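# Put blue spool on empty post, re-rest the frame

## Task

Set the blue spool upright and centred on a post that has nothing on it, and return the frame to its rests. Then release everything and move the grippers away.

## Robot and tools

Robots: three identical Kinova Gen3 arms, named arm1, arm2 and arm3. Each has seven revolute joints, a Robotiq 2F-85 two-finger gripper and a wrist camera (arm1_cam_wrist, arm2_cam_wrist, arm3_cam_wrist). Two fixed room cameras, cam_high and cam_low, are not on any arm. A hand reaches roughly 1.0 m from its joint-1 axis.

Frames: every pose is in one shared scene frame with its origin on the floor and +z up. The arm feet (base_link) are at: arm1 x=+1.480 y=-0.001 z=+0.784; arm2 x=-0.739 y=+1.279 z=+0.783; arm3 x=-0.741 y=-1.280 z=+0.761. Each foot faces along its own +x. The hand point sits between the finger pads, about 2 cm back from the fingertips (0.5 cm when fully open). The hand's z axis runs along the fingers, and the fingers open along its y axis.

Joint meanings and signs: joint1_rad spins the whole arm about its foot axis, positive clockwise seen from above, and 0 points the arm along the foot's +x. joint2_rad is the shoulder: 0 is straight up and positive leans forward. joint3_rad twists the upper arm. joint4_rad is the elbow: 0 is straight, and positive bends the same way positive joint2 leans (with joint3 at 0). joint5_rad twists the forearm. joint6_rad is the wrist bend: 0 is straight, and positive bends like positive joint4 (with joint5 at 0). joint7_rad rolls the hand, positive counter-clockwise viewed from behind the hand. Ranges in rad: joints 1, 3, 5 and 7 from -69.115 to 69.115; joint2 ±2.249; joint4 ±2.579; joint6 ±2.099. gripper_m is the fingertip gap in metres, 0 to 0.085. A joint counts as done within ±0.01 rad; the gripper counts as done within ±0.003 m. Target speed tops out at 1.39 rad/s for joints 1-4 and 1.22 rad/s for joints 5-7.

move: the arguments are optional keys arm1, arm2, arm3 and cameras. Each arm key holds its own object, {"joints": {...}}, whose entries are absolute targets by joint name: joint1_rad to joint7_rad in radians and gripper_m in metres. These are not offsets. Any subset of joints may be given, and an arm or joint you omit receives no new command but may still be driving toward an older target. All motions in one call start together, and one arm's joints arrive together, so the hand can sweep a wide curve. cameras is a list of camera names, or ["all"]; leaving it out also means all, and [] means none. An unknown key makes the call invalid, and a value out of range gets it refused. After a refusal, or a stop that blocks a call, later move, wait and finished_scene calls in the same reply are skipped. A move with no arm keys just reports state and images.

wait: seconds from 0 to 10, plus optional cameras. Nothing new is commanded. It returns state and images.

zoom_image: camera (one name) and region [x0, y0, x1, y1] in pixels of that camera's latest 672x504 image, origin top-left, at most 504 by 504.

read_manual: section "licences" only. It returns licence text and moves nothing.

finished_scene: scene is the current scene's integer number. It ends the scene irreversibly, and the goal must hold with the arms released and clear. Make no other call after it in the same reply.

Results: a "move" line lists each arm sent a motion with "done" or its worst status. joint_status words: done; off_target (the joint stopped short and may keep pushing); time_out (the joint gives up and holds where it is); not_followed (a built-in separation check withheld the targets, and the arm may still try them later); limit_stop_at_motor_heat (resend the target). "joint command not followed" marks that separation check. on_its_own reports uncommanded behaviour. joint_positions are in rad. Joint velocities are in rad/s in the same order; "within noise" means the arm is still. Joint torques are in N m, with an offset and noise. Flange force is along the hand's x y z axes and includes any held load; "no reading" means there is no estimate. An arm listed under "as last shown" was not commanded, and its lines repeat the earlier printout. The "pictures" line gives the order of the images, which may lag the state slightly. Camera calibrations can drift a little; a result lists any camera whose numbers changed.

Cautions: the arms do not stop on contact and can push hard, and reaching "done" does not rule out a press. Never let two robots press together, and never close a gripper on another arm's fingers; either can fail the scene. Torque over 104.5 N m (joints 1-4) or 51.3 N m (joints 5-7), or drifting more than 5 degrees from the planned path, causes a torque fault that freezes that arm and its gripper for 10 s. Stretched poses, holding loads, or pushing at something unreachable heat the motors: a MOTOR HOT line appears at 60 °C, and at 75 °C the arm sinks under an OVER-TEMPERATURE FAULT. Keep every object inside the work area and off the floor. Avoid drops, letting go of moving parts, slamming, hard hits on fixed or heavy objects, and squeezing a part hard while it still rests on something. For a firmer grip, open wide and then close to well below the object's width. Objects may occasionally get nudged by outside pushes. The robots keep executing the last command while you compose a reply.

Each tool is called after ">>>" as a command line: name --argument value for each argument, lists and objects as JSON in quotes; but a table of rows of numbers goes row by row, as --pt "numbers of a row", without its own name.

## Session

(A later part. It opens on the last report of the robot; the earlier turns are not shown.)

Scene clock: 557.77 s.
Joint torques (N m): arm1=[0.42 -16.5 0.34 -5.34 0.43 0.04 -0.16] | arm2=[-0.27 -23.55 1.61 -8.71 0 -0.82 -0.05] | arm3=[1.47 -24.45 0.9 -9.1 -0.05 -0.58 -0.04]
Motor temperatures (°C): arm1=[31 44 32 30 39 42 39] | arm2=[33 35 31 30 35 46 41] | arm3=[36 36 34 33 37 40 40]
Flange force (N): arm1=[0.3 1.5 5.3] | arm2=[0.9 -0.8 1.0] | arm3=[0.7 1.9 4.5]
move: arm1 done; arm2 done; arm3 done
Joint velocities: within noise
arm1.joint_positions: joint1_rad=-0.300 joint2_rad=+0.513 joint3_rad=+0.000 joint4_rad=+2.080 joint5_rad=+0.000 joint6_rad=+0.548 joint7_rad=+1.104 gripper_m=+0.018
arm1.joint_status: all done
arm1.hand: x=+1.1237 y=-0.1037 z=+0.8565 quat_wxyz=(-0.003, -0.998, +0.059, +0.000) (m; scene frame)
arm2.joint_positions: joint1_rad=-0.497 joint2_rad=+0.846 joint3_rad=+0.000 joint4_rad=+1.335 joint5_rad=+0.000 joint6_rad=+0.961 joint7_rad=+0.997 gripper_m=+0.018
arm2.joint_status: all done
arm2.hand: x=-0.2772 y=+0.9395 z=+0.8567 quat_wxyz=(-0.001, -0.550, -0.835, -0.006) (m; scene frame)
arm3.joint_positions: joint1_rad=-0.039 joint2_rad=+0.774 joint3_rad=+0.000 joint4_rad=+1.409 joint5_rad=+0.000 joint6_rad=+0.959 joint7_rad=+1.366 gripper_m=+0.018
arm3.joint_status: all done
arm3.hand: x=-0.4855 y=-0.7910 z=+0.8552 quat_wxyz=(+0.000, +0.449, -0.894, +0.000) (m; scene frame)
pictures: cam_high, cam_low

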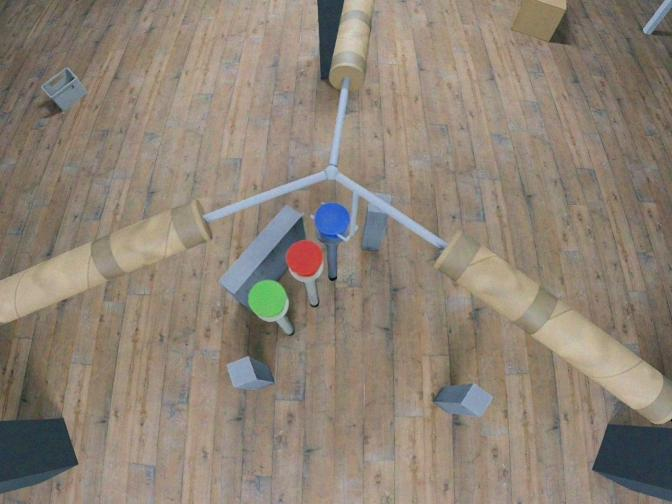

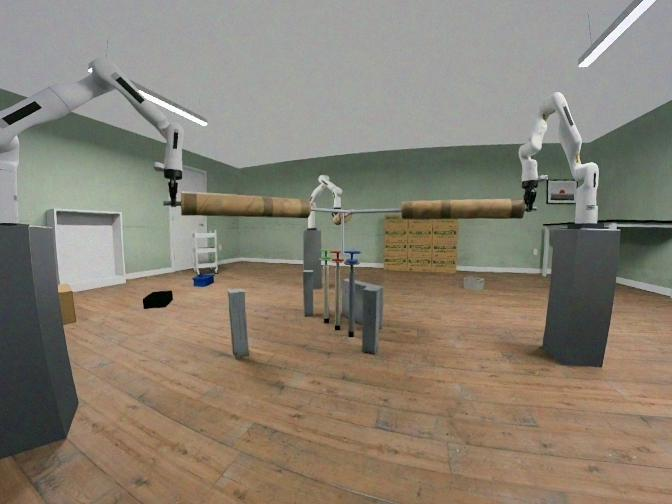

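>>> zoom_image --camera "cam_high" --region '[308, 195, 358, 245]'

>>> zoom_image --camera "cam_high" --region '[280, 233, 330, 283]'

>>> zoom_image --camera "cam_low" --region '[328, 245, 363, 280]'

Scaled by 10.080 from the camera's 672x504 image, which has a finer 960x720 frame.

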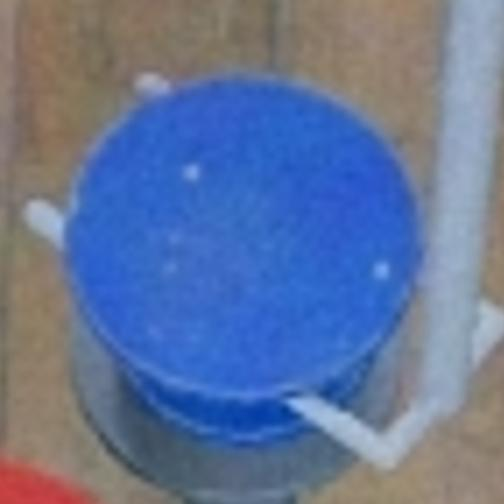

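Scaled by 10.080 from the camera's 672x504 image, which has a finer 960x720 frame.

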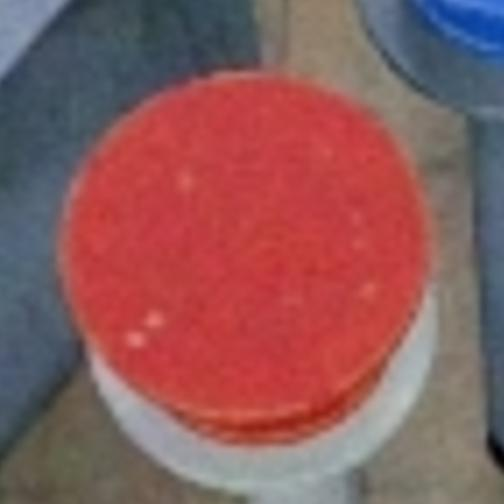

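Scaled by 14.400 from the camera's 672x504 image, which has a finer 960x720 frame.

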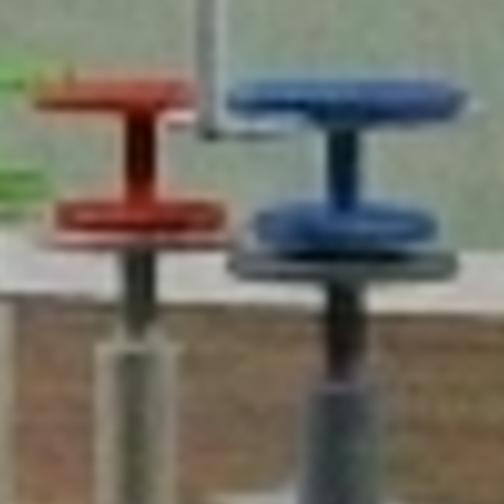

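>>> move --arm1 '{"joints":{"joint1_rad":-0.2996,"joint2_rad":0.5299,"joint4_rad":2.0861,"joint6_rad":0.5256,"joint7_rad":1.1040}}' --arm2 '{"joints":{"joint1_rad":-0.4971,"joint2_rad":0.8563,"joint4_rad":1.3399,"joint6_rad":0.9454,"joint7_rad":0.9968}}' --arm3 '{"joints":{"joint1_rad":-0.0387,"joint2_rad":0.7834,"joint4_rad":1.4150,"joint6_rad":0.9432,"joint7_rad":1.3662}}' --cameras '["cam_high","cam_low"]'

>>> zoom_image --camera "cam_high" --region '[308, 220, 358, 250]'

>>> zoom_image --camera "cam_high" --region '[280, 258, 330, 288]'

>>> zoom_image --camera "cam_low" --region '[328, 245, 363, 280]'

Scene clock: 594.67 s.
Joint torques (N m): arm1=[0.13 -16.71 0.09 -5.28 0.32 -0.04 -0.15] | arm2=[-0.6 -23.46 1.23 -8.26 -0.17 -0.52 -0.08] | arm3=[1.78 -24.58 1.14 -9.13 0.12 -0.69 -0.1]
Motor temperatures (°C): arm1=[31 43 32 30 39 42 39] | arm2=[33 35 31 30 35 46 41] | arm3=[36 36 34 33 37 40 40]
Flange force (N): arm1=[0.2 0.8 5.4] | arm2=[0.1 -1.0 1.1] | arm3=[0.9 2.3 4.4]
move: arm1 done; arm2 done; arm3 done
Joint velocities: within noise
arm1.joint_positions: joint1_rad=-0.300 joint2_rad=+0.530 joint3_rad=+0.000 joint4_rad=+2.086 joint5_rad=+0.000 joint6_rad=+0.526 joint7_rad=+1.104 gripper_m=+0.018
arm1.joint_status: all done
arm1.hand: x=+1.1237 y=-0.1038 z=+0.8495 quat_wxyz=(-0.003, -0.998, +0.059, +0.000) (m; scene frame)
arm2.joint_positions: joint1_rad=-0.497 joint2_rad=+0.856 joint3_rad=+0.000 joint4_rad=+1.340 joint5_rad=+0.000 joint6_rad=+0.945 joint7_rad=+0.997 gripper_m=+0.018
arm2.joint_status: all done
arm2.hand: x=-0.2772 y=+0.9396 z=+0.8497 quat_wxyz=(-0.001, -0.550, -0.835, -0.006) (m; scene frame)
arm3.joint_positions: joint1_rad=-0.039 joint2_rad=+0.783 joint3_rad=+0.000 joint4_rad=+1.415 joint5_rad=+0.000 joint6_rad=+0.943 joint7_rad=+1.366 gripper_m=+0.018
arm3.joint_status: all done
arm3.hand: x=-0.4855 y=-0.7910 z=+0.8482 quat_wxyz=(+0.000, +0.449, -0.894, +0.000) (m; scene frame)
pictures: cam_high, cam_low

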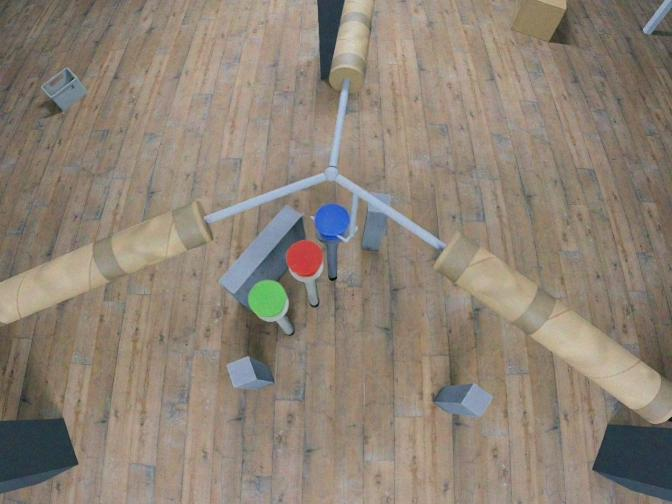

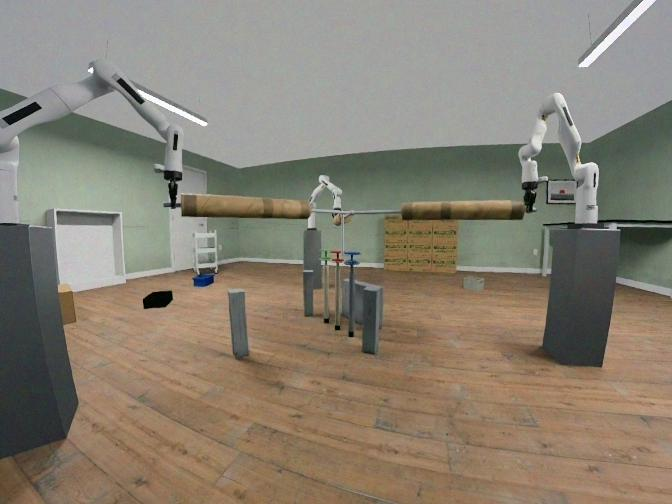

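Scaled by 10.080 from the camera's 672x504 image, which has a finer 960x720 frame.

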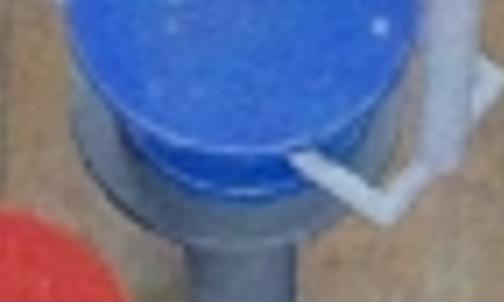

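Scaled by 10.080 from the camera's 672x504 image, which has a finer 960x720 frame.

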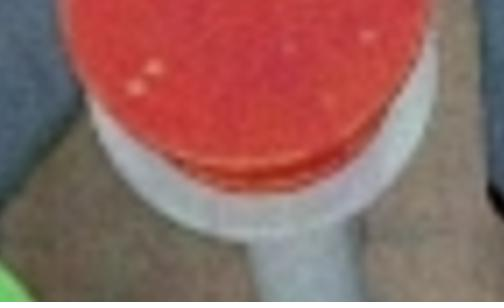

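Scaled by 14.400 from the camera's 672x504 image, which has a finer 960x720 frame.

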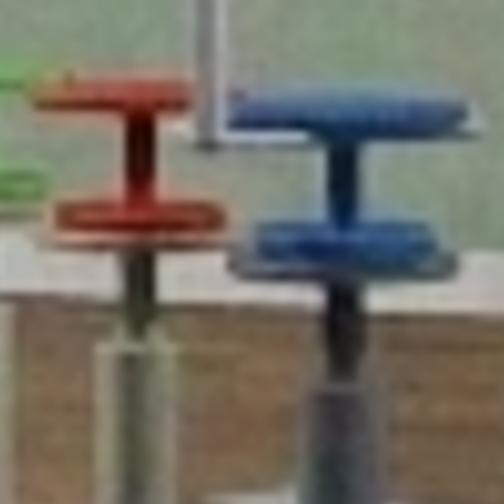

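>>> move --arm1 '{"joints":{"joint1_rad":-0.2996,"joint2_rad":0.5442,"joint4_rad":2.0907,"joint6_rad":0.5067,"joint7_rad":1.1040}}' --arm2 '{"joints":{"joint1_rad":-0.4971,"joint2_rad":0.8647,"joint4_rad":1.3441,"joint6_rad":0.9327,"joint7_rad":0.9968}}' --arm3 '{"joints":{"joint1_rad":-0.0387,"joint2_rad":0.7918,"joint4_rad":1.4201,"joint6_rad":0.9297,"joint7_rad":1.3662}}' --cameras '[]'

>>> move --arm1 '{"joints":{"joint1_rad":-0.2996,"joint2_rad":0.5662,"joint4_rad":2.0968,"joint6_rad":0.4786,"joint7_rad":1.1040}}' --arm2 '{"joints":{"joint1_rad":-0.4968,"joint2_rad":0.8783,"joint4_rad":1.3498,"joint6_rad":0.9135,"joint7_rad":0.9971}}' --arm3 '{"joints":{"joint1_rad":-0.0387,"joint2_rad":0.8053,"joint4_rad":1.4272,"joint6_rad":0.9091,"joint7_rad":1.3662}}' --cameras '["cam_low","cam_high"]'

>>> zoom_image --camera "cam_low" --region '[328, 245, 363, 280]'

>>> zoom_image --camera "cam_high" --region '[308, 195, 358, 245]'

Scene clock: 604.37 s.
Joint torques (N m): arm1=[0.13 -16.77 0.12 -5.31 0.3 -0.15 -0.15] | arm2=[-0.82 -23.29 1.04 -7.89 -0.25 -0.49 -0.07] | arm3=[1.92 -24.38 1.36 -8.79 0.18 -0.54 -0.03]
Motor temperatures (°C): arm1=[31 43 32 30 39 42 39] | arm2=[33 35 31 30 35 46 41] | arm3=[36 36 34 32 37 40 40]
Flange force (N): arm1=[0.6 0.6 5.1] | arm2=[-0.8 -0.9 0.7] | arm3=[0.7 2.7 4.2]
move: arm1 done; arm2 done; arm3 done
Joint velocities: within noise
arm1.joint_positions: joint1_rad=-0.300 joint2_rad=+0.544 joint3_rad=+0.000 joint4_rad=+2.091 joint5_rad=+0.000 joint6_rad=+0.507 joint7_rad=+1.104 gripper_m=+0.018
arm1.joint_status: all done
arm1.hand: x=+1.1237 y=-0.1038 z=+0.8435 quat_wxyz=(-0.003, -0.998, +0.059, +0.000) (m; scene frame)
arm2.joint_positions: joint1_rad=-0.497 joint2_rad=+0.865 joint3_rad=+0.000 joint4_rad=+1.344 joint5_rad=+0.000 joint6_rad=+0.933 joint7_rad=+0.997 gripper_m=+0.018
arm2.joint_status: all done
arm2.hand: x=-0.2772 y=+0.9396 z=+0.8438 quat_wxyz=(-0.001, -0.550, -0.835, -0.006) (m; scene frame)
arm3.joint_positions: joint1_rad=-0.039 joint2_rad=+0.792 joint3_rad=+0.000 joint4_rad=+1.420 joint5_rad=+0.000 joint6_rad=+0.930 joint7_rad=+1.366 gripper_m=+0.018
arm3.joint_status: all done
arm3.hand: x=-0.4855 y=-0.7910 z=+0.8423 quat_wxyz=(+0.000, +0.449, -0.894, +0.000) (m; scene frame)
pictures: none
No camera images: "cameras" was empty.

Scene clock: 605.00 s.
Joint torques (N m): arm1=[-0.02 -17.03 -0.02 -5.35 0.25 -0.33 -0.13] | arm2=[-0.35 -23.38 1.39 -7.89 -0.04 -0.46 -0.07] | arm3=[2.1 -24.77 1.57 -9.41 0.25 -0.94 -0.05]
Motor temperatures (°C): arm1=[31 43 32 30 39 42 39] | arm2=[33 35 31 30 35 46 41] | arm3=[36 36 34 32 37 40 40]
Flange force (N): arm1=[1.0 0.1 5.0] | arm2=[0.0 -0.5 0.8] | arm3=[2.4 2.8 4.4]
move: arm1 done; arm2 done; arm3 done
Joint velocities: within noise
arm1.joint_positions: joint1_rad=-0.300 joint2_rad=+0.566 joint3_rad=+0.000 joint4_rad=+2.097 joint5_rad=+0.000 joint6_rad=+0.479 joint7_rad=+1.104 gripper_m=+0.018
arm1.joint_status: all done
arm1.hand: x=+1.1236 y=-0.1039 z=+0.8344 quat_wxyz=(-0.003, -0.998, +0.059, +0.000) (m; scene frame)
arm2.joint_positions: joint1_rad=-0.497 joint2_rad=+0.878 joint3_rad=+0.000 joint4_rad=+1.350 joint5_rad=+0.000 joint6_rad=+0.913 joint7_rad=+0.997 gripper_m=+0.018
arm2.joint_status: all done
arm2.hand: x=-0.2772 y=+0.9396 z=+0.8346 quat_wxyz=(-0.001, -0.550, -0.835, -0.006) (m; scene frame)
arm3.joint_positions: joint1_rad=-0.039 joint2_rad=+0.805 joint3_rad=+0.000 joint4_rad=+1.427 joint5_rad=+0.000 joint6_rad=+0.909 joint7_rad=+1.366 gripper_m=+0.018
arm3.joint_status: all done
arm3.hand: x=-0.4855 y=-0.7910 z=+0.8331 quat_wxyz=(+0.000, +0.449, -0.894, +0.000) (m; scene frame)
pictures: cam_high, cam_low

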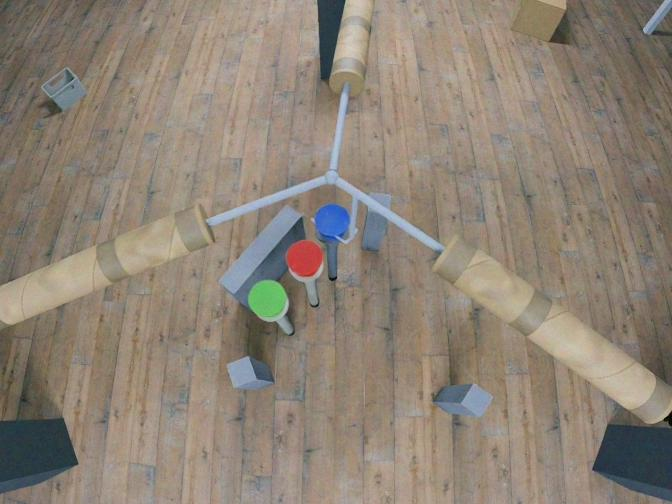

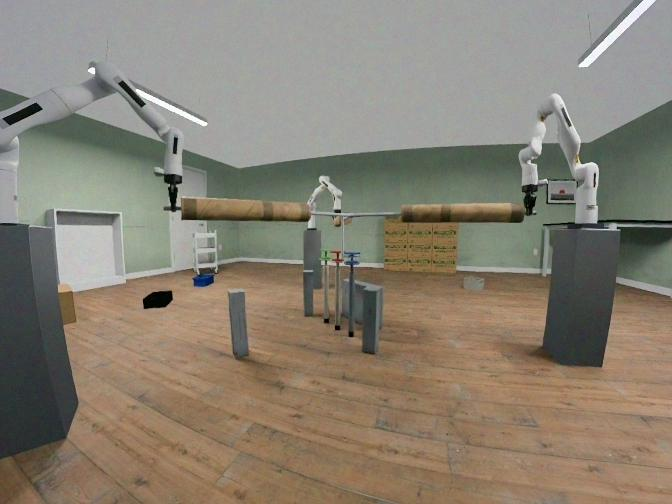

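Scaled by 14.400 from the camera's 672x504 image, which has a finer 960x720 frame.

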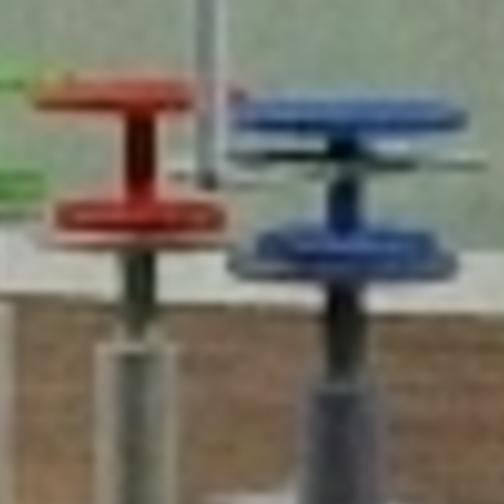

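Scaled by 10.080 from the camera's 672x504 image, which has a finer 960x720 frame.

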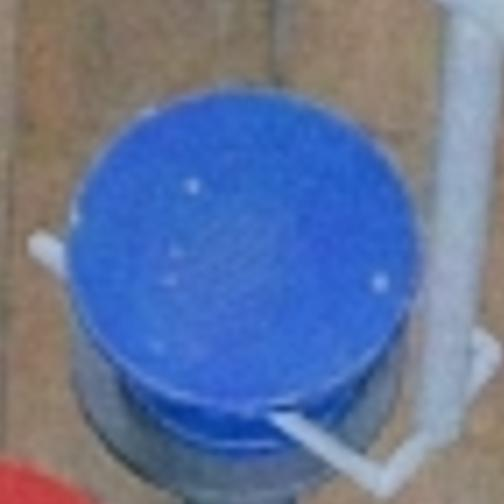

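>>> move --arm1 '{"joints":{"joint1_rad":-0.2996,"joint2_rad":0.5809,"joint4_rad":2.1007,"joint6_rad":0.4600,"joint7_rad":1.1040}}' --arm2 '{"joints":{"joint1_rad":-0.4966,"joint2_rad":0.8871,"joint4_rad":1.3533,"joint6_rad":0.9012,"joint7_rad":0.9973}}' --arm3 '{"joints":{"joint1_rad":-0.0387,"joint2_rad":0.8141,"joint4_rad":1.4315,"joint6_rad":0.8960,"joint7_rad":1.3662}}' --cameras '["cam_low","cam_high"]'

>>> zoom_image --camera "cam_low" --region '[328, 245, 363, 280]'

>>> zoom_image --camera "cam_high" --region '[308, 195, 358, 245]'

Scene clock: 647.13 s.
Joint torques (N m): arm1=[-0.13 -17.25 -0.18 -5.3 0.2 -0.37 -0.15] | arm2=[-0.69 -23.22 1.19 -7.41 -0.21 -0.28 -0.05] | arm3=[2.32 -24.79 1.81 -9.12 0.37 -0.92 -0.06]
Motor temperatures (°C): arm1=[31 42 32 30 39 42 39] | arm2=[33 35 31 30 35 46 41] | arm3=[36 36 34 33 37 40 40]
Flange force (N): arm1=[1.0 -0.2 5.2] | arm2=[-1.1 -0.5 0.6] | arm3=[1.7 3.3 4.2]
move: arm1 done; arm2 done; arm3 done
Joint velocities: within noise
arm1.joint_positions: joint1_rad=-0.300 joint2_rad=+0.581 joint3_rad=+0.000 joint4_rad=+2.101 joint5_rad=+0.000 joint6_rad=+0.460 joint7_rad=+1.104 gripper_m=+0.018
arm1.joint_status: all done
arm1.hand: x=+1.1236 y=-0.1039 z=+0.8284 quat_wxyz=(-0.003, -0.998, +0.059, +0.000) (m; scene frame)
arm2.joint_positions: joint1_rad=-0.497 joint2_rad=+0.887 joint3_rad=+0.000 joint4_rad=+1.353 joint5_rad=+0.000 joint6_rad=+0.901 joint7_rad=+0.997 gripper_m=+0.018
arm2.joint_status: all done
arm2.hand: x=-0.2772 y=+0.9396 z=+0.8287 quat_wxyz=(-0.001, -0.550, -0.835, -0.006) (m; scene frame)
arm3.joint_positions: joint1_rad=-0.039 joint2_rad=+0.814 joint3_rad=+0.000 joint4_rad=+1.432 joint5_rad=+0.000 joint6_rad=+0.896 joint7_rad=+1.366 gripper_m=+0.018
arm3.joint_status: all done
arm3.hand: x=-0.4855 y=-0.7910 z=+0.8272 quat_wxyz=(+0.000, +0.449, -0.894, +0.000) (m; scene frame)
pictures: cam_high, cam_low

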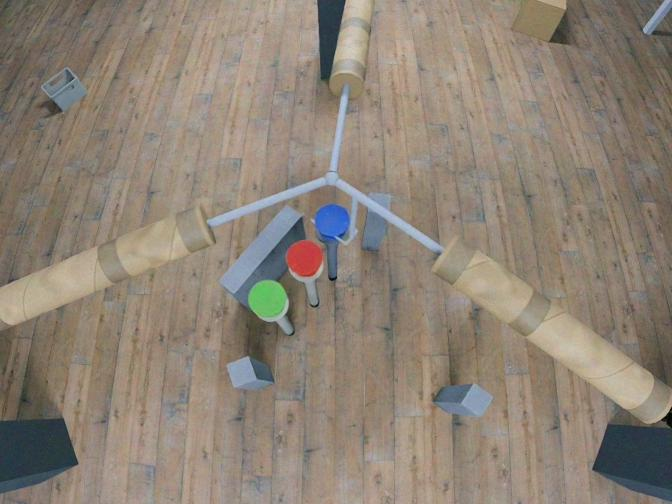

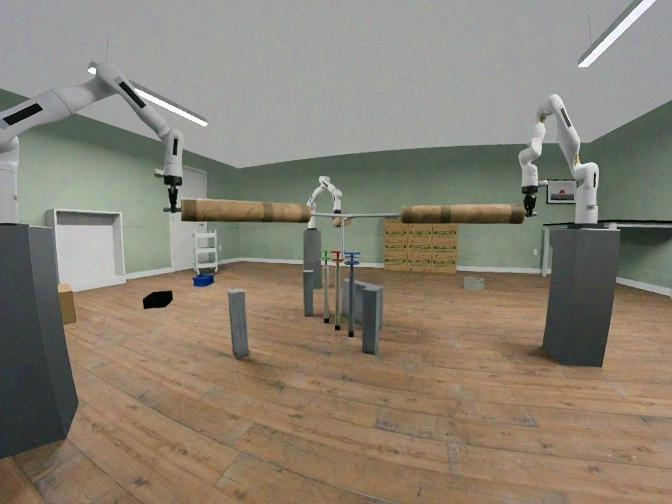

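Scaled by 14.400 from the camera's 672x504 image, which has a finer 960x720 frame.

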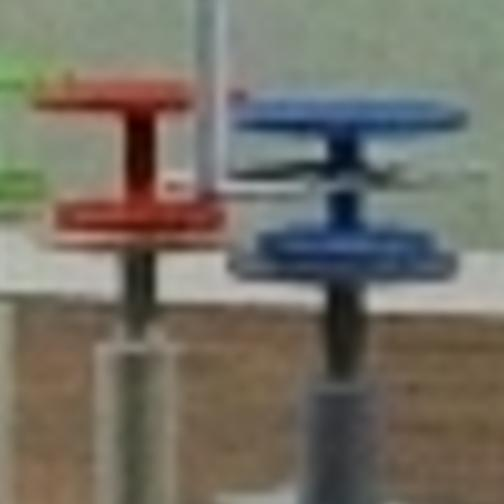

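Scaled by 10.080 from the camera's 672x504 image, which has a finer 960x720 frame.

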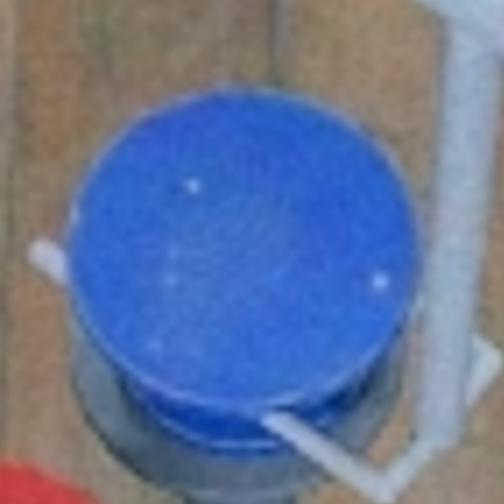

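>>> move --arm1 '{"joints":{"joint1_rad":-0.3441,"joint2_rad":0.6140,"joint4_rad":2.0140,"joint6_rad":0.5136,"joint7_rad":1.0595}}' --arm2 '{"joints":{"joint1_rad":-0.4398,"joint2_rad":0.8884,"joint4_rad":1.3500,"joint6_rad":0.9032,"joint7_rad":1.0541}}' --arm3 '{"joints":{"joint1_rad":-0.0513,"joint2_rad":0.7563,"joint4_rad":1.5614,"joint6_rad":0.8239,"joint7_rad":1.3536}}' --cameras '["cam_low","cam_high"]'

>>> zoom_image --camera "cam_low" --region '[328, 245, 363, 280]'

>>> zoom_image --camera "cam_high" --region '[308, 195, 358, 245]'

Scene clock: 655.83 s.
Joint torques (N m): arm1=[0.42 -18.41 0.53 -5.96 0.4 -0.47 -0.16] | arm2=[-0.09 -23.83 1.8 -8.51 0.09 -0.94 -0.07] | arm3=[1.87 -23.58 1.37 -9.25 0.16 -1.26 -0.04]
Motor temperatures (°C): arm1=[31 42 32 30 39 42 39] | arm2=[33 35 31 30 35 46 41] | arm3=[36 36 34 33 37 40 40]
Flange force (N): arm1=[1.8 0.8 5.2] | arm2=[1.3 -0.6 0.8] | arm3=[2.9 2.5 4.1]
move: arm1 done; arm2 done; arm3 done
Joint velocities: within noise
arm1.joint_positions: joint1_rad=-0.344 joint2_rad=+0.614 joint3_rad=+0.000 joint4_rad=+2.014 joint5_rad=+0.000 joint6_rad=+0.514 joint7_rad=+1.060 gripper_m=+0.018
arm1.joint_status: all done
arm1.hand: x=+1.1041 y=-0.1299 z=+0.8286 quat_wxyz=(-0.003, -0.998, +0.059, +0.000) (m; scene frame)
arm2.joint_positions: joint1_rad=-0.440 joint2_rad=+0.888 joint3_rad=+0.000 joint4_rad=+1.350 joint5_rad=+0.000 joint6_rad=+0.903 joint7_rad=+1.054 gripper_m=+0.018
arm2.joint_status: all done
arm2.hand: x=-0.2967 y=+0.9133 z=+0.8284 quat_wxyz=(-0.001, -0.550, -0.835, -0.006) (m; scene frame)
arm3.joint_positions: joint1_rad=-0.051 joint2_rad=+0.756 joint3_rad=+0.000 joint4_rad=+1.561 joint5_rad=+0.000 joint6_rad=+0.824 joint7_rad=+1.354 gripper_m=+0.018
arm3.joint_status: all done
arm3.hand: x=-0.5047 y=-0.8169 z=+0.8272 quat_wxyz=(+0.000, +0.449, -0.894, +0.000) (m; scene frame)
pictures: cam_high, cam_low

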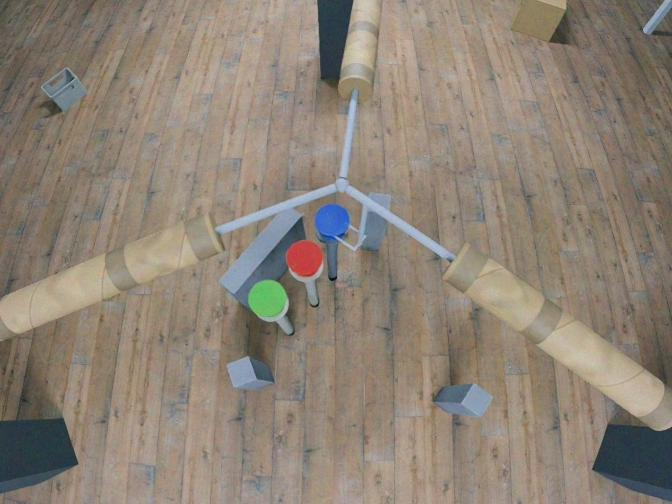

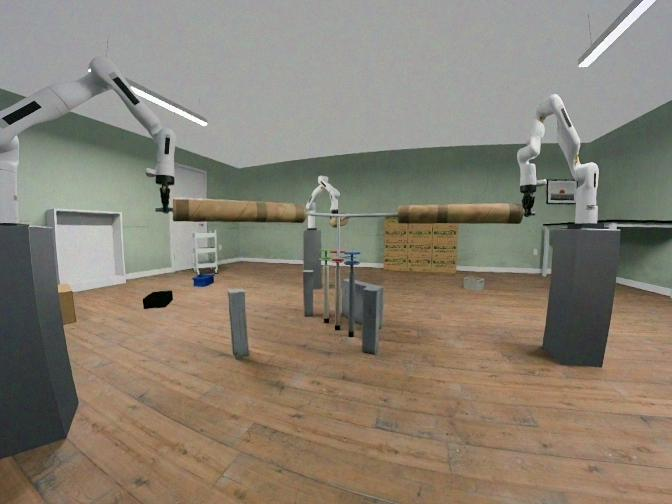

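Scaled by 14.400 from the camera's 672x504 image, which has a finer 960x720 frame.

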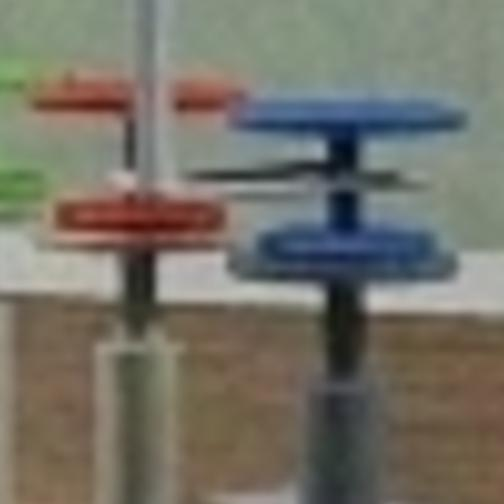

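Scaled by 10.080 from the camera's 672x504 image, which has a finer 960x720 frame.

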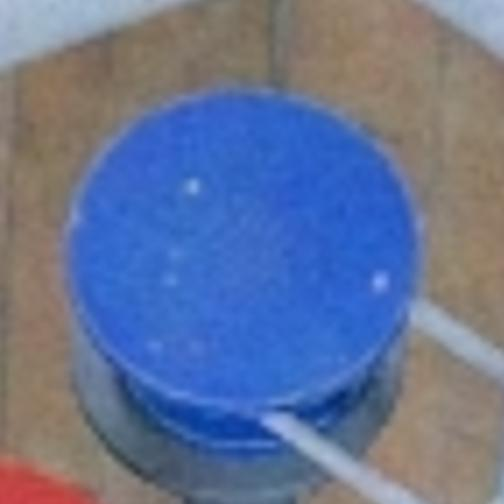

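>>> move --arm1 '{"joints":{"joint1_rad":-0.3836,"joint2_rad":0.6501,"joint4_rad":1.9224,"joint6_rad":0.5691,"joint7_rad":1.0200}}' --arm2 '{"joints":{"joint1_rad":-0.3834,"joint2_rad":0.8933,"joint4_rad":1.3387,"joint6_rad":0.9096,"joint7_rad":1.1105}}' --arm3 '{"joints":{"joint1_rad":-0.0656,"joint2_rad":0.7019,"joint4_rad":1.6840,"joint6_rad":0.7556,"joint7_rad":1.3393}}' --cameras '[]'

>>> move --arm1 '{"joints":{"joint1_rad":-0.4179,"joint2_rad":0.6893,"joint4_rad":1.8255,"joint6_rad":0.6268,"joint7_rad":0.9857}}' --arm2 '{"joints":{"joint1_rad":-0.3275,"joint2_rad":0.9018,"joint4_rad":1.3190,"joint6_rad":0.9208,"joint7_rad":1.1664}}' --arm3 '{"joints":{"joint1_rad":-0.0819,"joint2_rad":0.6508,"joint4_rad":1.7998,"joint6_rad":0.6910,"joint7_rad":1.3230}}' --cameras '["cam_low","cam_high"]'

>>> zoom_image --camera "cam_high" --region '[298, 185, 398, 285]'

Scene clock: 664.40 s.
Joint torques (N m): arm1=[-0.06 -19.11 -0.05 -5.61 0.23 -0.04 -0.16] | arm2=[-0.28 -23.45 1.56 -7.73 -0.04 -0.41 -0.09] | arm3=[1.78 -22.1 1.26 -8.32 0.09 -0.97 -0.1]
Motor temperatures (°C): arm1=[31 42 32 30 39 42 39] | arm2=[33 35 31 30 35 46 41] | arm3=[36 36 34 33 37 40 40]
Flange force (N): arm1=[0.1 0.4 4.9] | arm2=[-0.1 -0.2 0.7] | arm3=[2.0 2.6 4.3]
move: arm1 done; arm2 done; arm3 done
Joint velocities: within noise
arm1.joint_positions: joint1_rad=-0.384 joint2_rad=+0.650 joint3_rad=+0.000 joint4_rad=+1.922 joint5_rad=+0.000 joint6_rad=+0.569 joint7_rad=+1.020 gripper_m=+0.018
arm1.joint_status: all done
arm1.hand: x=+1.0848 y=-0.1561 z=+0.8288 quat_wxyz=(-0.003, -0.998, +0.059, +0.000) (m; scene frame)
arm2.joint_positions: joint1_rad=-0.383 joint2_rad=+0.893 joint3_rad=+0.000 joint4_rad=+1.339 joint5_rad=+0.000 joint6_rad=+0.910 joint7_rad=+1.110 gripper_m=+0.018
arm2.joint_status: all done
arm2.hand: x=-0.3160 y=+0.8873 z=+0.8280 quat_wxyz=(-0.001, -0.550, -0.835, -0.006) (m; scene frame)
arm3.joint_positions: joint1_rad=-0.066 joint2_rad=+0.702 joint3_rad=+0.000 joint4_rad=+1.684 joint5_rad=+0.000 joint6_rad=+0.756 joint7_rad=+1.339 gripper_m=+0.018
arm3.joint_status: all done
arm3.hand: x=-0.5242 y=-0.8431 z=+0.8273 quat_wxyz=(+0.000, +0.449, -0.894, +0.000) (m; scene frame)
pictures: none
No camera images: "cameras" was empty.

Scene clock: 665.43 s.
Joint torques (N m): arm1=[-0.24 -20.07 -0.21 -5.67 0.14 0.22 -0.17] | arm2=[-0.64 -23.44 1.21 -7.36 -0.16 -0.13 -0.03] | arm3=[1.61 -20.43 1.05 -7.16 0.01 -0.61 -0.08]
Motor temperatures (°C): arm1=[31 42 32 30 39 42 39] | arm2=[33 35 31 30 35 46 41] | arm3=[36 36 34 33 37 40 40]
Flange force (N): arm1=[-0.8 0.4 4.9] | arm2=[-1.0 -0.4 0.7] | arm3=[0.8 2.7 4.2]
move: arm1 done; arm2 done; arm3 done
Joint velocities: within noise
arm1.joint_positions: joint1_rad=-0.418 joint2_rad=+0.689 joint3_rad=+0.000 joint4_rad=+1.825 joint5_rad=+0.000 joint6_rad=+0.627 joint7_rad=+0.986 gripper_m=+0.018
arm1.joint_status: all done
arm1.hand: x=+1.0655 y=-0.1821 z=+0.8289 quat_wxyz=(-0.003, -0.998, +0.059, +0.000) (m; scene frame)
arm2.joint_positions: joint1_rad=-0.327 joint2_rad=+0.902 joint3_rad=+0.000 joint4_rad=+1.319 joint5_rad=+0.000 joint6_rad=+0.921 joint7_rad=+1.166 gripper_m=+0.018
arm2.joint_status: all done
arm2.hand: x=-0.3354 y=+0.8613 z=+0.8276 quat_wxyz=(-0.001, -0.550, -0.835, -0.006) (m; scene frame)
arm3.joint_positions: joint1_rad=-0.082 joint2_rad=+0.651 joint3_rad=+0.000 joint4_rad=+1.800 joint5_rad=+0.000 joint6_rad=+0.691 joint7_rad=+1.323 gripper_m=+0.018
arm3.joint_status: all done
arm3.hand: x=-0.5436 y=-0.8692 z=+0.8273 quat_wxyz=(+0.000, +0.449, -0.894, +0.000) (m; scene frame)
pictures: cam_high, cam_low

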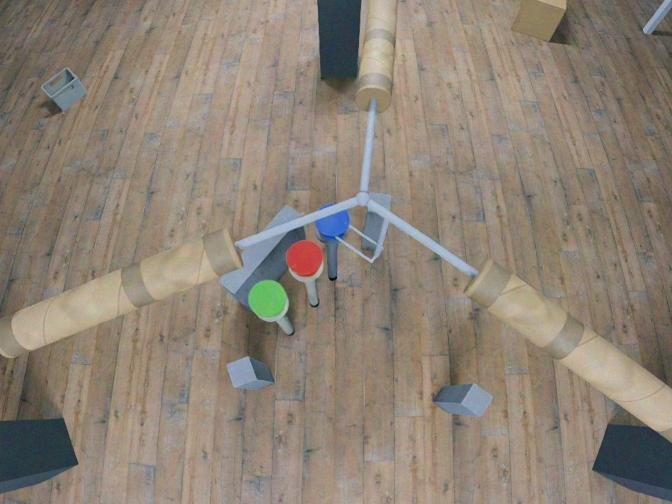

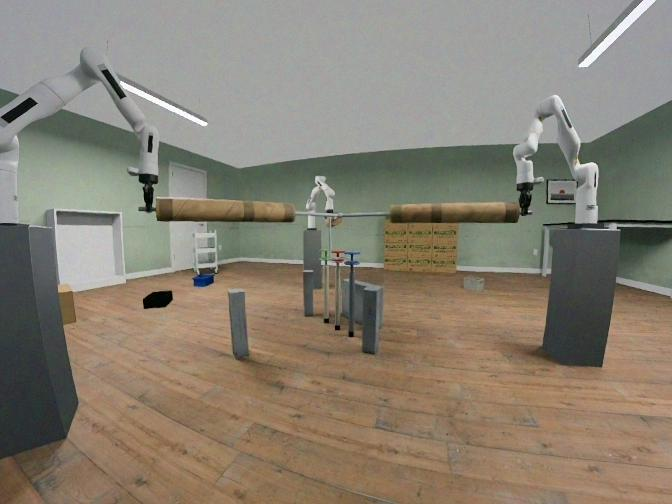

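Scaled by 5.040 from the camera's 672x504 image, which has a finer 960x720 frame.

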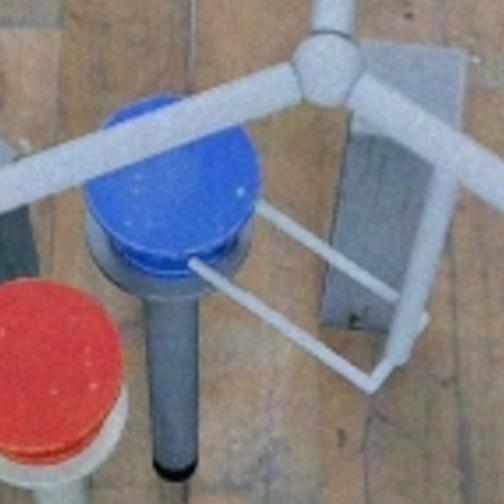

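>>> move --arm1 '{"joints":{"joint1_rad":-0.4480,"joint2_rad":0.7317,"joint4_rad":1.7226,"joint6_rad":0.6874,"joint7_rad":0.9556}}' --arm2 '{"joints":{"joint1_rad":-0.2724,"joint2_rad":0.9139,"joint4_rad":1.2909,"joint6_rad":0.9368,"joint7_rad":1.2216}}' --arm3 '{"joints":{"joint1_rad":-0.1007,"joint2_rad":0.6024,"joint4_rad":1.9101,"joint6_rad":0.6291,"joint7_rad":1.3043}}' --cameras '[]'

>>> move --arm1 '{"joints":{"joint1_rad":-0.4748,"joint2_rad":0.7771,"joint4_rad":1.6137,"joint6_rad":0.7508,"joint7_rad":0.9288}}' --arm2 '{"joints":{"joint1_rad":-0.2185,"joint2_rad":0.9297,"joint4_rad":1.2542,"joint6_rad":0.9577,"joint7_rad":1.2754}}' --arm3 '{"joints":{"joint1_rad":-0.1223,"joint2_rad":0.5563,"joint4_rad":2.0162,"joint6_rad":0.5691,"joint7_rad":1.2826}}' --cameras '["cam_high"]'

>>> zoom_image --camera "cam_high" --region '[298, 185, 398, 285]'

Scene clock: 673.30 s.
Joint torques (N m): arm1=[-0.28 -21.13 -0.26 -5.87 0.1 0.34 -0.19] | arm2=[-0.57 -23.78 1.31 -7.48 -0.08 -0.21 -0.02] | arm3=[1.64 -19.11 0.85 -6.81 -0.1 -0.68 -0.07]
Motor temperatures (°C): arm1=[31 42 32 30 39 42 39] | arm2=[33 35 31 30 35 46 41] | arm3=[36 36 34 33 37 40 40]
Flange force (N): arm1=[-1.4 0.7 4.8] | arm2=[-1.2 -0.2 0.7] | arm3=[1.3 3.0 4.1]
move: arm1 done; arm2 done; arm3 done
Joint velocities: within noise
arm1.joint_positions: joint1_rad=-0.448 joint2_rad=+0.732 joint3_rad=+0.000 joint4_rad=+1.723 joint5_rad=+0.000 joint6_rad=+0.687 joint7_rad=+0.956 gripper_m=+0.018
arm1.joint_status: all done
arm1.hand: x=+1.0461 y=-0.2081 z=+0.8291 quat_wxyz=(-0.003, -0.998, +0.059, +0.000) (m; scene frame)
arm2.joint_positions: joint1_rad=-0.272 joint2_rad=+0.914 joint3_rad=+0.000 joint4_rad=+1.291 joint5_rad=+0.000 joint6_rad=+0.937 joint7_rad=+1.222 gripper_m=+0.018
arm2.joint_status: all done
arm2.hand: x=-0.3548 y=+0.8352 z=+0.8272 quat_wxyz=(-0.001, -0.550, -0.835, -0.006) (m; scene frame)
arm3.joint_positions: joint1_rad=-0.101 joint2_rad=+0.602 joint3_rad=+0.000 joint4_rad=+1.910 joint5_rad=+0.000 joint6_rad=+0.629 joint7_rad=+1.304 gripper_m=+0.018
arm3.joint_status: all done
arm3.hand: x=-0.5630 y=-0.8952 z=+0.8272 quat_wxyz=(+0.000, +0.449, -0.894, +0.000) (m; scene frame)
pictures: none
No camera images: "cameras" was empty.

Scene clock: 674.30 s.
Joint torques (N m): arm1=[-0.82 -22.1 -0.79 -6 -0.1 0.61 -0.13] | arm2=[-0.6 -23.76 1.4 -6.97 -0.13 0.24 -0.06] | arm3=[1.42 -17.61 0.93 -5.82 -0.12 -0.52 -0.1]
Motor temperatures (°C): arm1=[31 42 32 30 39 42 39] | arm2=[33 35 31 30 35 46 41] | arm3=[36 36 34 33 37 40 40]
Flange force (N): arm1=[-2.4 0.3 4.7] | arm2=[-2.2 -0.1 0.8] | arm3=[0.2 2.8 3.9]
move: arm1 done; arm2 done; arm3 done
Joint velocities: within noise
arm1.joint_positions: joint1_rad=-0.475 joint2_rad=+0.777 joint3_rad=+0.000 joint4_rad=+1.614 joint5_rad=+0.000 joint6_rad=+0.751 joint7_rad=+0.929 gripper_m=+0.018
arm1.joint_status: all done
arm1.hand: x=+1.0268 y=-0.2341 z=+0.8293 quat_wxyz=(-0.003, -0.998, +0.059, +0.000) (m; scene frame)
arm2.joint_positions: joint1_rad=-0.218 joint2_rad=+0.930 joint3_rad=+0.000 joint4_rad=+1.254 joint5_rad=+0.000 joint6_rad=+0.958 joint7_rad=+1.275 gripper_m=+0.018
arm2.joint_status: all done
arm2.hand: x=-0.3742 y=+0.8092 z=+0.8269 quat_wxyz=(-0.001, -0.550, -0.835, -0.006) (m; scene frame)
arm3.joint_positions: joint1_rad=-0.122 joint2_rad=+0.556 joint3_rad=+0.000 joint4_rad=+2.016 joint5_rad=+0.000 joint6_rad=+0.569 joint7_rad=+1.283 gripper_m=+0.018
arm3.joint_status: all done
arm3.hand: x=-0.5824 y=-0.9213 z=+0.8272 quat_wxyz=(+0.000, +0.449, -0.894, +0.000) (m; scene frame)
pictures: cam_high

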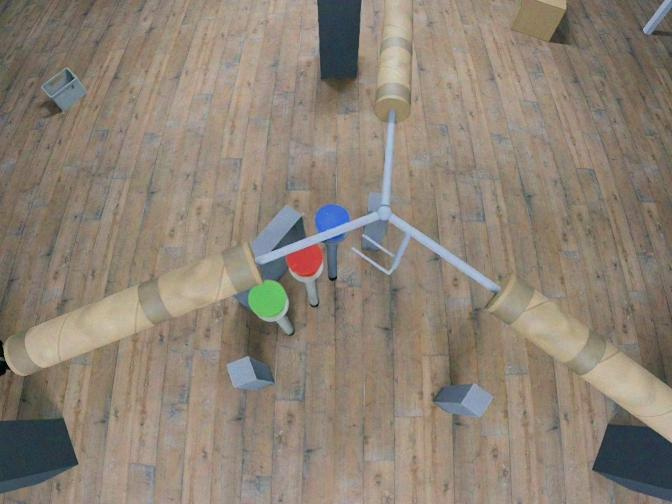

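Scaled by 5.040 from the camera's 672x504 image, which has a finer 960x720 frame.

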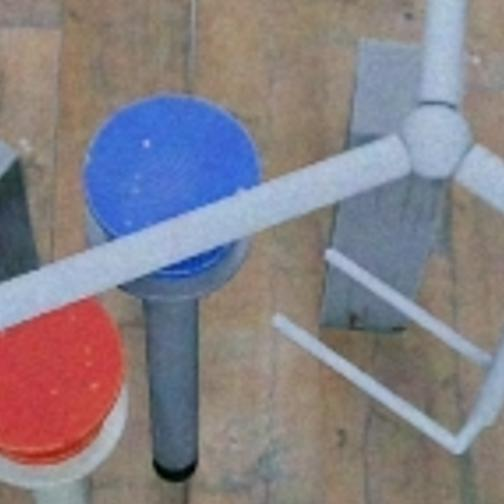

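>>> move --arm1 '{"joints":{"joint1_rad":-0.4985,"joint2_rad":0.8265,"joint4_rad":1.4969,"joint6_rad":0.8182,"joint7_rad":0.9051}}' --arm2 '{"joints":{"joint1_rad":-0.1660,"joint2_rad":0.9495,"joint4_rad":1.2084,"joint6_rad":0.9836,"joint7_rad":1.3279}}' --arm3 '{"joints":{"joint1_rad":-0.1480,"joint2_rad":0.5123,"joint4_rad":2.1185,"joint6_rad":0.5108,"joint7_rad":1.2569}}' --cameras '[]'

>>> move --arm1 '{"joints":{"joint1_rad":-0.5198,"joint2_rad":0.8806,"joint4_rad":1.3704,"joint6_rad":0.8906,"joint7_rad":0.8838}}' --arm2 '{"joints":{"joint1_rad":-0.1153,"joint2_rad":0.9736,"joint4_rad":1.1530,"joint6_rad":1.0150,"joint7_rad":1.3786}}' --arm3 '{"joints":{"joint1_rad":-0.1788,"joint2_rad":0.4704,"joint4_rad":2.2178,"joint6_rad":0.4534,"joint7_rad":1.2261}}' --cameras '[]'

>>> move --arm1 '{"joints":{"joint1_rad":-0.5390,"joint2_rad":0.9397,"joint4_rad":1.2336,"joint6_rad":0.9683,"joint7_rad":0.8646}}' --arm2 '{"joints":{"joint1_rad":-0.0663,"joint2_rad":1.0020,"joint4_rad":1.0877,"joint6_rad":1.0519,"joint7_rad":1.4276}}' --arm3 '{"joints":{"joint1_rad":-0.2151,"joint2_rad":0.4304,"joint4_rad":2.3142,"joint6_rad":0.3970,"joint7_rad":1.1898}}' --cameras '["cam_high","cam_low"]'

Scene clock: 710.60 s.
Joint torques (N m): arm1=[-0.67 -23.19 -0.58 -6.23 -0.04 0.72 -0.17] | arm2=[-0.57 -24.36 1.35 -7.42 -0.11 0.02 -0.04] | arm3=[1.25 -16.21 0.61 -5.14 -0.21 -0.39 -0.08]
Motor temperatures (°C): arm1=[31 42 32 30 39 41 39] | arm2=[33 35 31 30 35 46 41] | arm3=[36 35 33 32 37 40 40]
Flange force (N): arm1=[-2.7 1.0 4.5] | arm2=[-1.7 -0.1 0.9] | arm3=[0.1 2.8 4.1]
move: arm1 done; arm2 done; arm3 done
Joint velocities: within noise
arm1.joint_positions: joint1_rad=-0.499 joint2_rad=+0.827 joint3_rad=+0.000 joint4_rad=+1.497 joint5_rad=+0.000 joint6_rad=+0.818 joint7_rad=+0.905 gripper_m=+0.018
arm1.joint_status: all done
arm1.hand: x=+1.0073 y=-0.2601 z=+0.8294 quat_wxyz=(-0.003, -0.998, +0.059, +0.000) (m; scene frame)
arm2.joint_positions: joint1_rad=-0.166 joint2_rad=+0.949 joint3_rad=+0.000 joint4_rad=+1.208 joint5_rad=+0.000 joint6_rad=+0.984 joint7_rad=+1.328 gripper_m=+0.018
arm2.joint_status: all done
arm2.hand: x=-0.3935 y=+0.7831 z=+0.8265 quat_wxyz=(-0.002, -0.550, -0.835, -0.006) (m; scene frame)
arm3.joint_positions: joint1_rad=-0.148 joint2_rad=+0.512 joint3_rad=+0.000 joint4_rad=+2.118 joint5_rad=+0.000 joint6_rad=+0.511 joint7_rad=+1.257 gripper_m=+0.018
arm3.joint_status: all done
arm3.hand: x=-0.6018 y=-0.9474 z=+0.8272 quat_wxyz=(+0.000, +0.449, -0.894, +0.000) (m; scene frame)
pictures: none
No camera images: "cameras" was empty.

Scene clock: 711.67 s.
Joint torques (N m): arm1=[-0.73 -24.36 -0.53 -6.63 -0.02 0.83 -0.16] | arm2=[-0.76 -24.69 1.23 -7.39 -0.16 0.18 -0.04] | arm3=[1.2 -14.71 0.56 -4.22 -0.29 -0.17 -0.12]
Motor temperatures (°C): arm1=[31 42 32 30 39 41 39] | arm2=[33 35 31 30 35 46 41] | arm3=[36 35 33 32 37 40 40]
Flange force (N): arm1=[-2.9 1.2 4.5] | arm2=[-2.0 -0.4 0.9] | arm3=[-0.4 3.0 4.0]
move: arm1 done; arm2 done; arm3 done
Joint velocities: within noise
arm1.joint_positions: joint1_rad=-0.520 joint2_rad=+0.881 joint3_rad=+0.000 joint4_rad=+1.370 joint5_rad=+0.000 joint6_rad=+0.891 joint7_rad=+0.884 gripper_m=+0.018
arm1.joint_status: all done
arm1.hand: x=+0.9878 y=-0.2862 z=+0.8296 quat_wxyz=(-0.003, -0.998, +0.059, +0.000) (m; scene frame)
arm2.joint_positions: joint1_rad=-0.115 joint2_rad=+0.974 joint3_rad=+0.000 joint4_rad=+1.153 joint5_rad=+0.000 joint6_rad=+1.015 joint7_rad=+1.379 gripper_m=+0.018
arm2.joint_status: all done
arm2.hand: x=-0.4128 y=+0.7570 z=+0.8261 quat_wxyz=(-0.001, -0.550, -0.835, -0.006) (m; scene frame)
arm3.joint_positions: joint1_rad=-0.179 joint2_rad=+0.470 joint3_rad=+0.000 joint4_rad=+2.218 joint5_rad=+0.000 joint6_rad=+0.453 joint7_rad=+1.226 gripper_m=+0.018
arm3.joint_status: all done
arm3.hand: x=-0.6213 y=-0.9735 z=+0.8271 quat_wxyz=(+0.000, +0.449, -0.894, +0.000) (m; scene frame)
pictures: none
No camera images: "cameras" was empty.

Scene clock: 712.73 s.
Joint torques (N m): arm1=[-1.55 -25.35 -1.27 -6.47 -0.38 1.19 -0.19] | arm2=[-0.46 -24.91 1.42 -7.1 -0.11 0.61 -0.09] | arm3=[1.06 -13.36 0.4 -3.26 -0.38 -0.08 -0.1]
Motor temperatures (°C): arm1=[31 42 32 30 39 41 39] | arm2=[33 35 31 30 35 46 41] | arm3=[36 35 34 32 37 40 40]
Flange force (N): arm1=[-5.1 1.3 4.5] | arm2=[-2.5 0.0 1.0] | arm3=[-1.3 3.2 3.8]
move: arm1 done; arm2 done; arm3 done
Joint velocities: within noise
arm1.joint_positions: joint1_rad=-0.539 joint2_rad=+0.940 joint3_rad=+0.000 joint4_rad=+1.234 joint5_rad=+0.000 joint6_rad=+0.968 joint7_rad=+0.865 gripper_m=+0.018
arm1.joint_status: all done
arm1.hand: x=+0.9685 y=-0.3122 z=+0.8297 quat_wxyz=(-0.003, -0.998, +0.059, +0.000) (m; scene frame)
arm2.joint_positions: joint1_rad=-0.066 joint2_rad=+1.002 joint3_rad=+0.000 joint4_rad=+1.088 joint5_rad=+0.000 joint6_rad=+1.052 joint7_rad=+1.428 gripper_m=+0.018
arm2.joint_status: all done
arm2.hand: x=-0.4322 y=+0.7310 z=+0.8257 quat_wxyz=(-0.001, -0.550, -0.835, -0.006) (m; scene frame)
arm3.joint_positions: joint1_rad=-0.215 joint2_rad=+0.430 joint3_rad=+0.000 joint4_rad=+2.314 joint5_rad=+0.000 joint6_rad=+0.397 joint7_rad=+1.190 gripper_m=+0.018
arm3.joint_status: all done
arm3.hand: x=-0.6405 y=-0.9996 z=+0.8271 quat_wxyz=(+0.000, +0.449, -0.894, +0.000) (m; scene frame)
pictures: cam_high, cam_low

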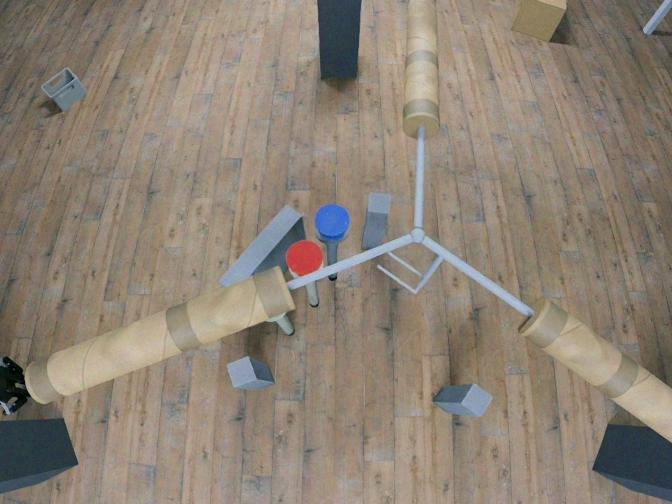

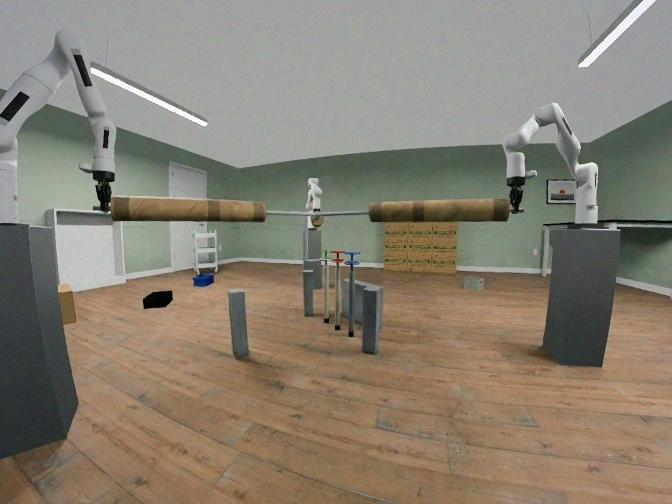

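>>> move --arm1 '{"joints":{"joint1_rad":-0.4807,"joint2_rad":0.9739,"joint4_rad":1.1542,"joint6_rad":1.0135,"joint7_rad":0.9229}}' --arm2 '{"joints":{"joint1_rad":-0.0411,"joint2_rad":0.9278,"joint4_rad":1.2588,"joint6_rad":0.9550,"joint7_rad":1.4528}}' --arm3 '{"joints":{"joint1_rad":-0.3302,"joint2_rad":0.4462,"joint4_rad":2.2757,"joint6_rad":0.4197,"joint7_rad":1.0747}}' --cameras '[]'

>>> move --arm1 '{"joints":{"joint1_rad":-0.4252,"joint2_rad":1.0153,"joint4_rad":1.0591,"joint6_rad":1.0672,"joint7_rad":0.9784}}' --arm2 '{"joints":{"joint1_rad":-0.0128,"joint2_rad":0.8624,"joint4_rad":1.4102,"joint6_rad":0.8690,"joint7_rad":1.4811}}' --arm3 '{"joints":{"joint1_rad":-0.4342,"joint2_rad":0.4676,"joint4_rad":2.2244,"joint6_rad":0.4496,"joint7_rad":0.9708}}' --cameras '["cam_high"]'

Scene clock: 720.70 s.
Joint torques (N m): arm1=[-0.44 -26.3 -0.11 -7.41 0.15 0.74 -0.19] | arm2=[-0.99 -23.89 0.97 -7.22 -0.34 -0.01 -0.06] | arm3=[1.24 -13.85 0.58 -3.72 -0.3 -0.1 -0.13]
Motor temperatures (°C): arm1=[31 43 32 30 39 41 39] | arm2=[33 35 31 30 35 46 41] | arm3=[36 35 33 32 37 40 40]
Flange force (N): arm1=[-2.9 1.7 4.3] | arm2=[-1.9 -1.0 0.7] | arm3=[0.0 3.4 3.8]
move: arm1 done; arm2 done; arm3 done
Joint velocities: within noise
arm1.joint_positions: joint1_rad=-0.481 joint2_rad=+0.974 joint3_rad=+0.000 joint4_rad=+1.154 joint5_rad=+0.000 joint6_rad=+1.013 joint7_rad=+0.923 gripper_m=+0.018
arm1.joint_status: all done
arm1.hand: x=+0.9372 y=-0.2900 z=+0.8298 quat_wxyz=(-0.003, -0.998, +0.059, +0.000) (m; scene frame)
arm2.joint_positions: joint1_rad=-0.041 joint2_rad=+0.928 joint3_rad=+0.000 joint4_rad=+1.259 joint5_rad=+0.000 joint6_rad=+0.955 joint7_rad=+1.453 gripper_m=+0.018
arm2.joint_status: all done
arm2.hand: x=-0.4631 y=+0.7529 z=+0.8257 quat_wxyz=(-0.002, -0.550, -0.835, -0.006) (m; scene frame)
arm3.joint_positions: joint1_rad=-0.330 joint2_rad=+0.446 joint3_rad=+0.000 joint4_rad=+2.276 joint5_rad=+0.000 joint6_rad=+0.420 joint7_rad=+1.075 gripper_m=+0.018
arm3.joint_status: all done
arm3.hand: x=-0.6716 y=-0.9775 z=+0.8271 quat_wxyz=(+0.000, +0.449, -0.894, +0.000) (m; scene frame)
pictures: none
No camera images: "cameras" was empty.

Scene clock: 721.83 s.
Joint torques (N m): arm1=[0.07 -26.91 0.32 -7.29 0.39 1 -0.22] | arm2=[-1.34 -22.5 0.55 -6.87 -0.48 -0.14 -0.04] | arm3=[0.86 -14.4 0.25 -3.31 -0.38 0.21 -0.09]
Motor temperatures (°C): arm1=[31 43 32 30 39 41 39] | arm2=[33 35 31 30 35 46 41] | arm3=[36 35 33 32 37 40 40]
Flange force (N): arm1=[-3.6 2.9 4.3] | arm2=[-1.4 -1.8 0.4] | arm3=[-1.5 3.0 3.9]
move: arm1 done; arm2 done; arm3 done
Joint velocities: within noise
arm1.joint_positions: joint1_rad=-0.425 joint2_rad=+1.015 joint3_rad=+0.000 joint4_rad=+1.059 joint5_rad=+0.000 joint6_rad=+1.067 joint7_rad=+0.978 gripper_m=+0.018
arm1.joint_status: all done
arm1.hand: x=+0.9060 y=-0.2677 z=+0.8297 quat_wxyz=(-0.003, -0.998, +0.059, +0.000) (m; scene frame)
arm2.joint_positions: joint1_rad=-0.013 joint2_rad=+0.862 joint3_rad=+0.000 joint4_rad=+1.410 joint5_rad=+0.000 joint6_rad=+0.869 joint7_rad=+1.481 gripper_m=+0.018
arm2.joint_status: all done
arm2.hand: x=-0.4942 y=+0.7750 z=+0.8256 quat_wxyz=(-0.002, -0.550, -0.835, -0.006) (m; scene frame)
arm3.joint_positions: joint1_rad=-0.434 joint2_rad=+0.468 joint3_rad=+0.000 joint4_rad=+2.224 joint5_rad=+0.000 joint6_rad=+0.450 joint7_rad=+0.971 gripper_m=+0.018
arm3.joint_status: all done
arm3.hand: x=-0.7028 y=-0.9553 z=+0.8271 quat_wxyz=(+0.000, +0.449, -0.894, +0.000) (m; scene frame)
pictures: cam_high

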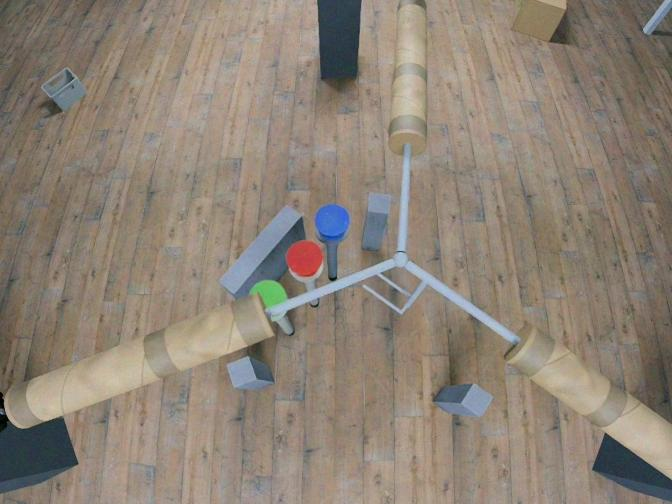

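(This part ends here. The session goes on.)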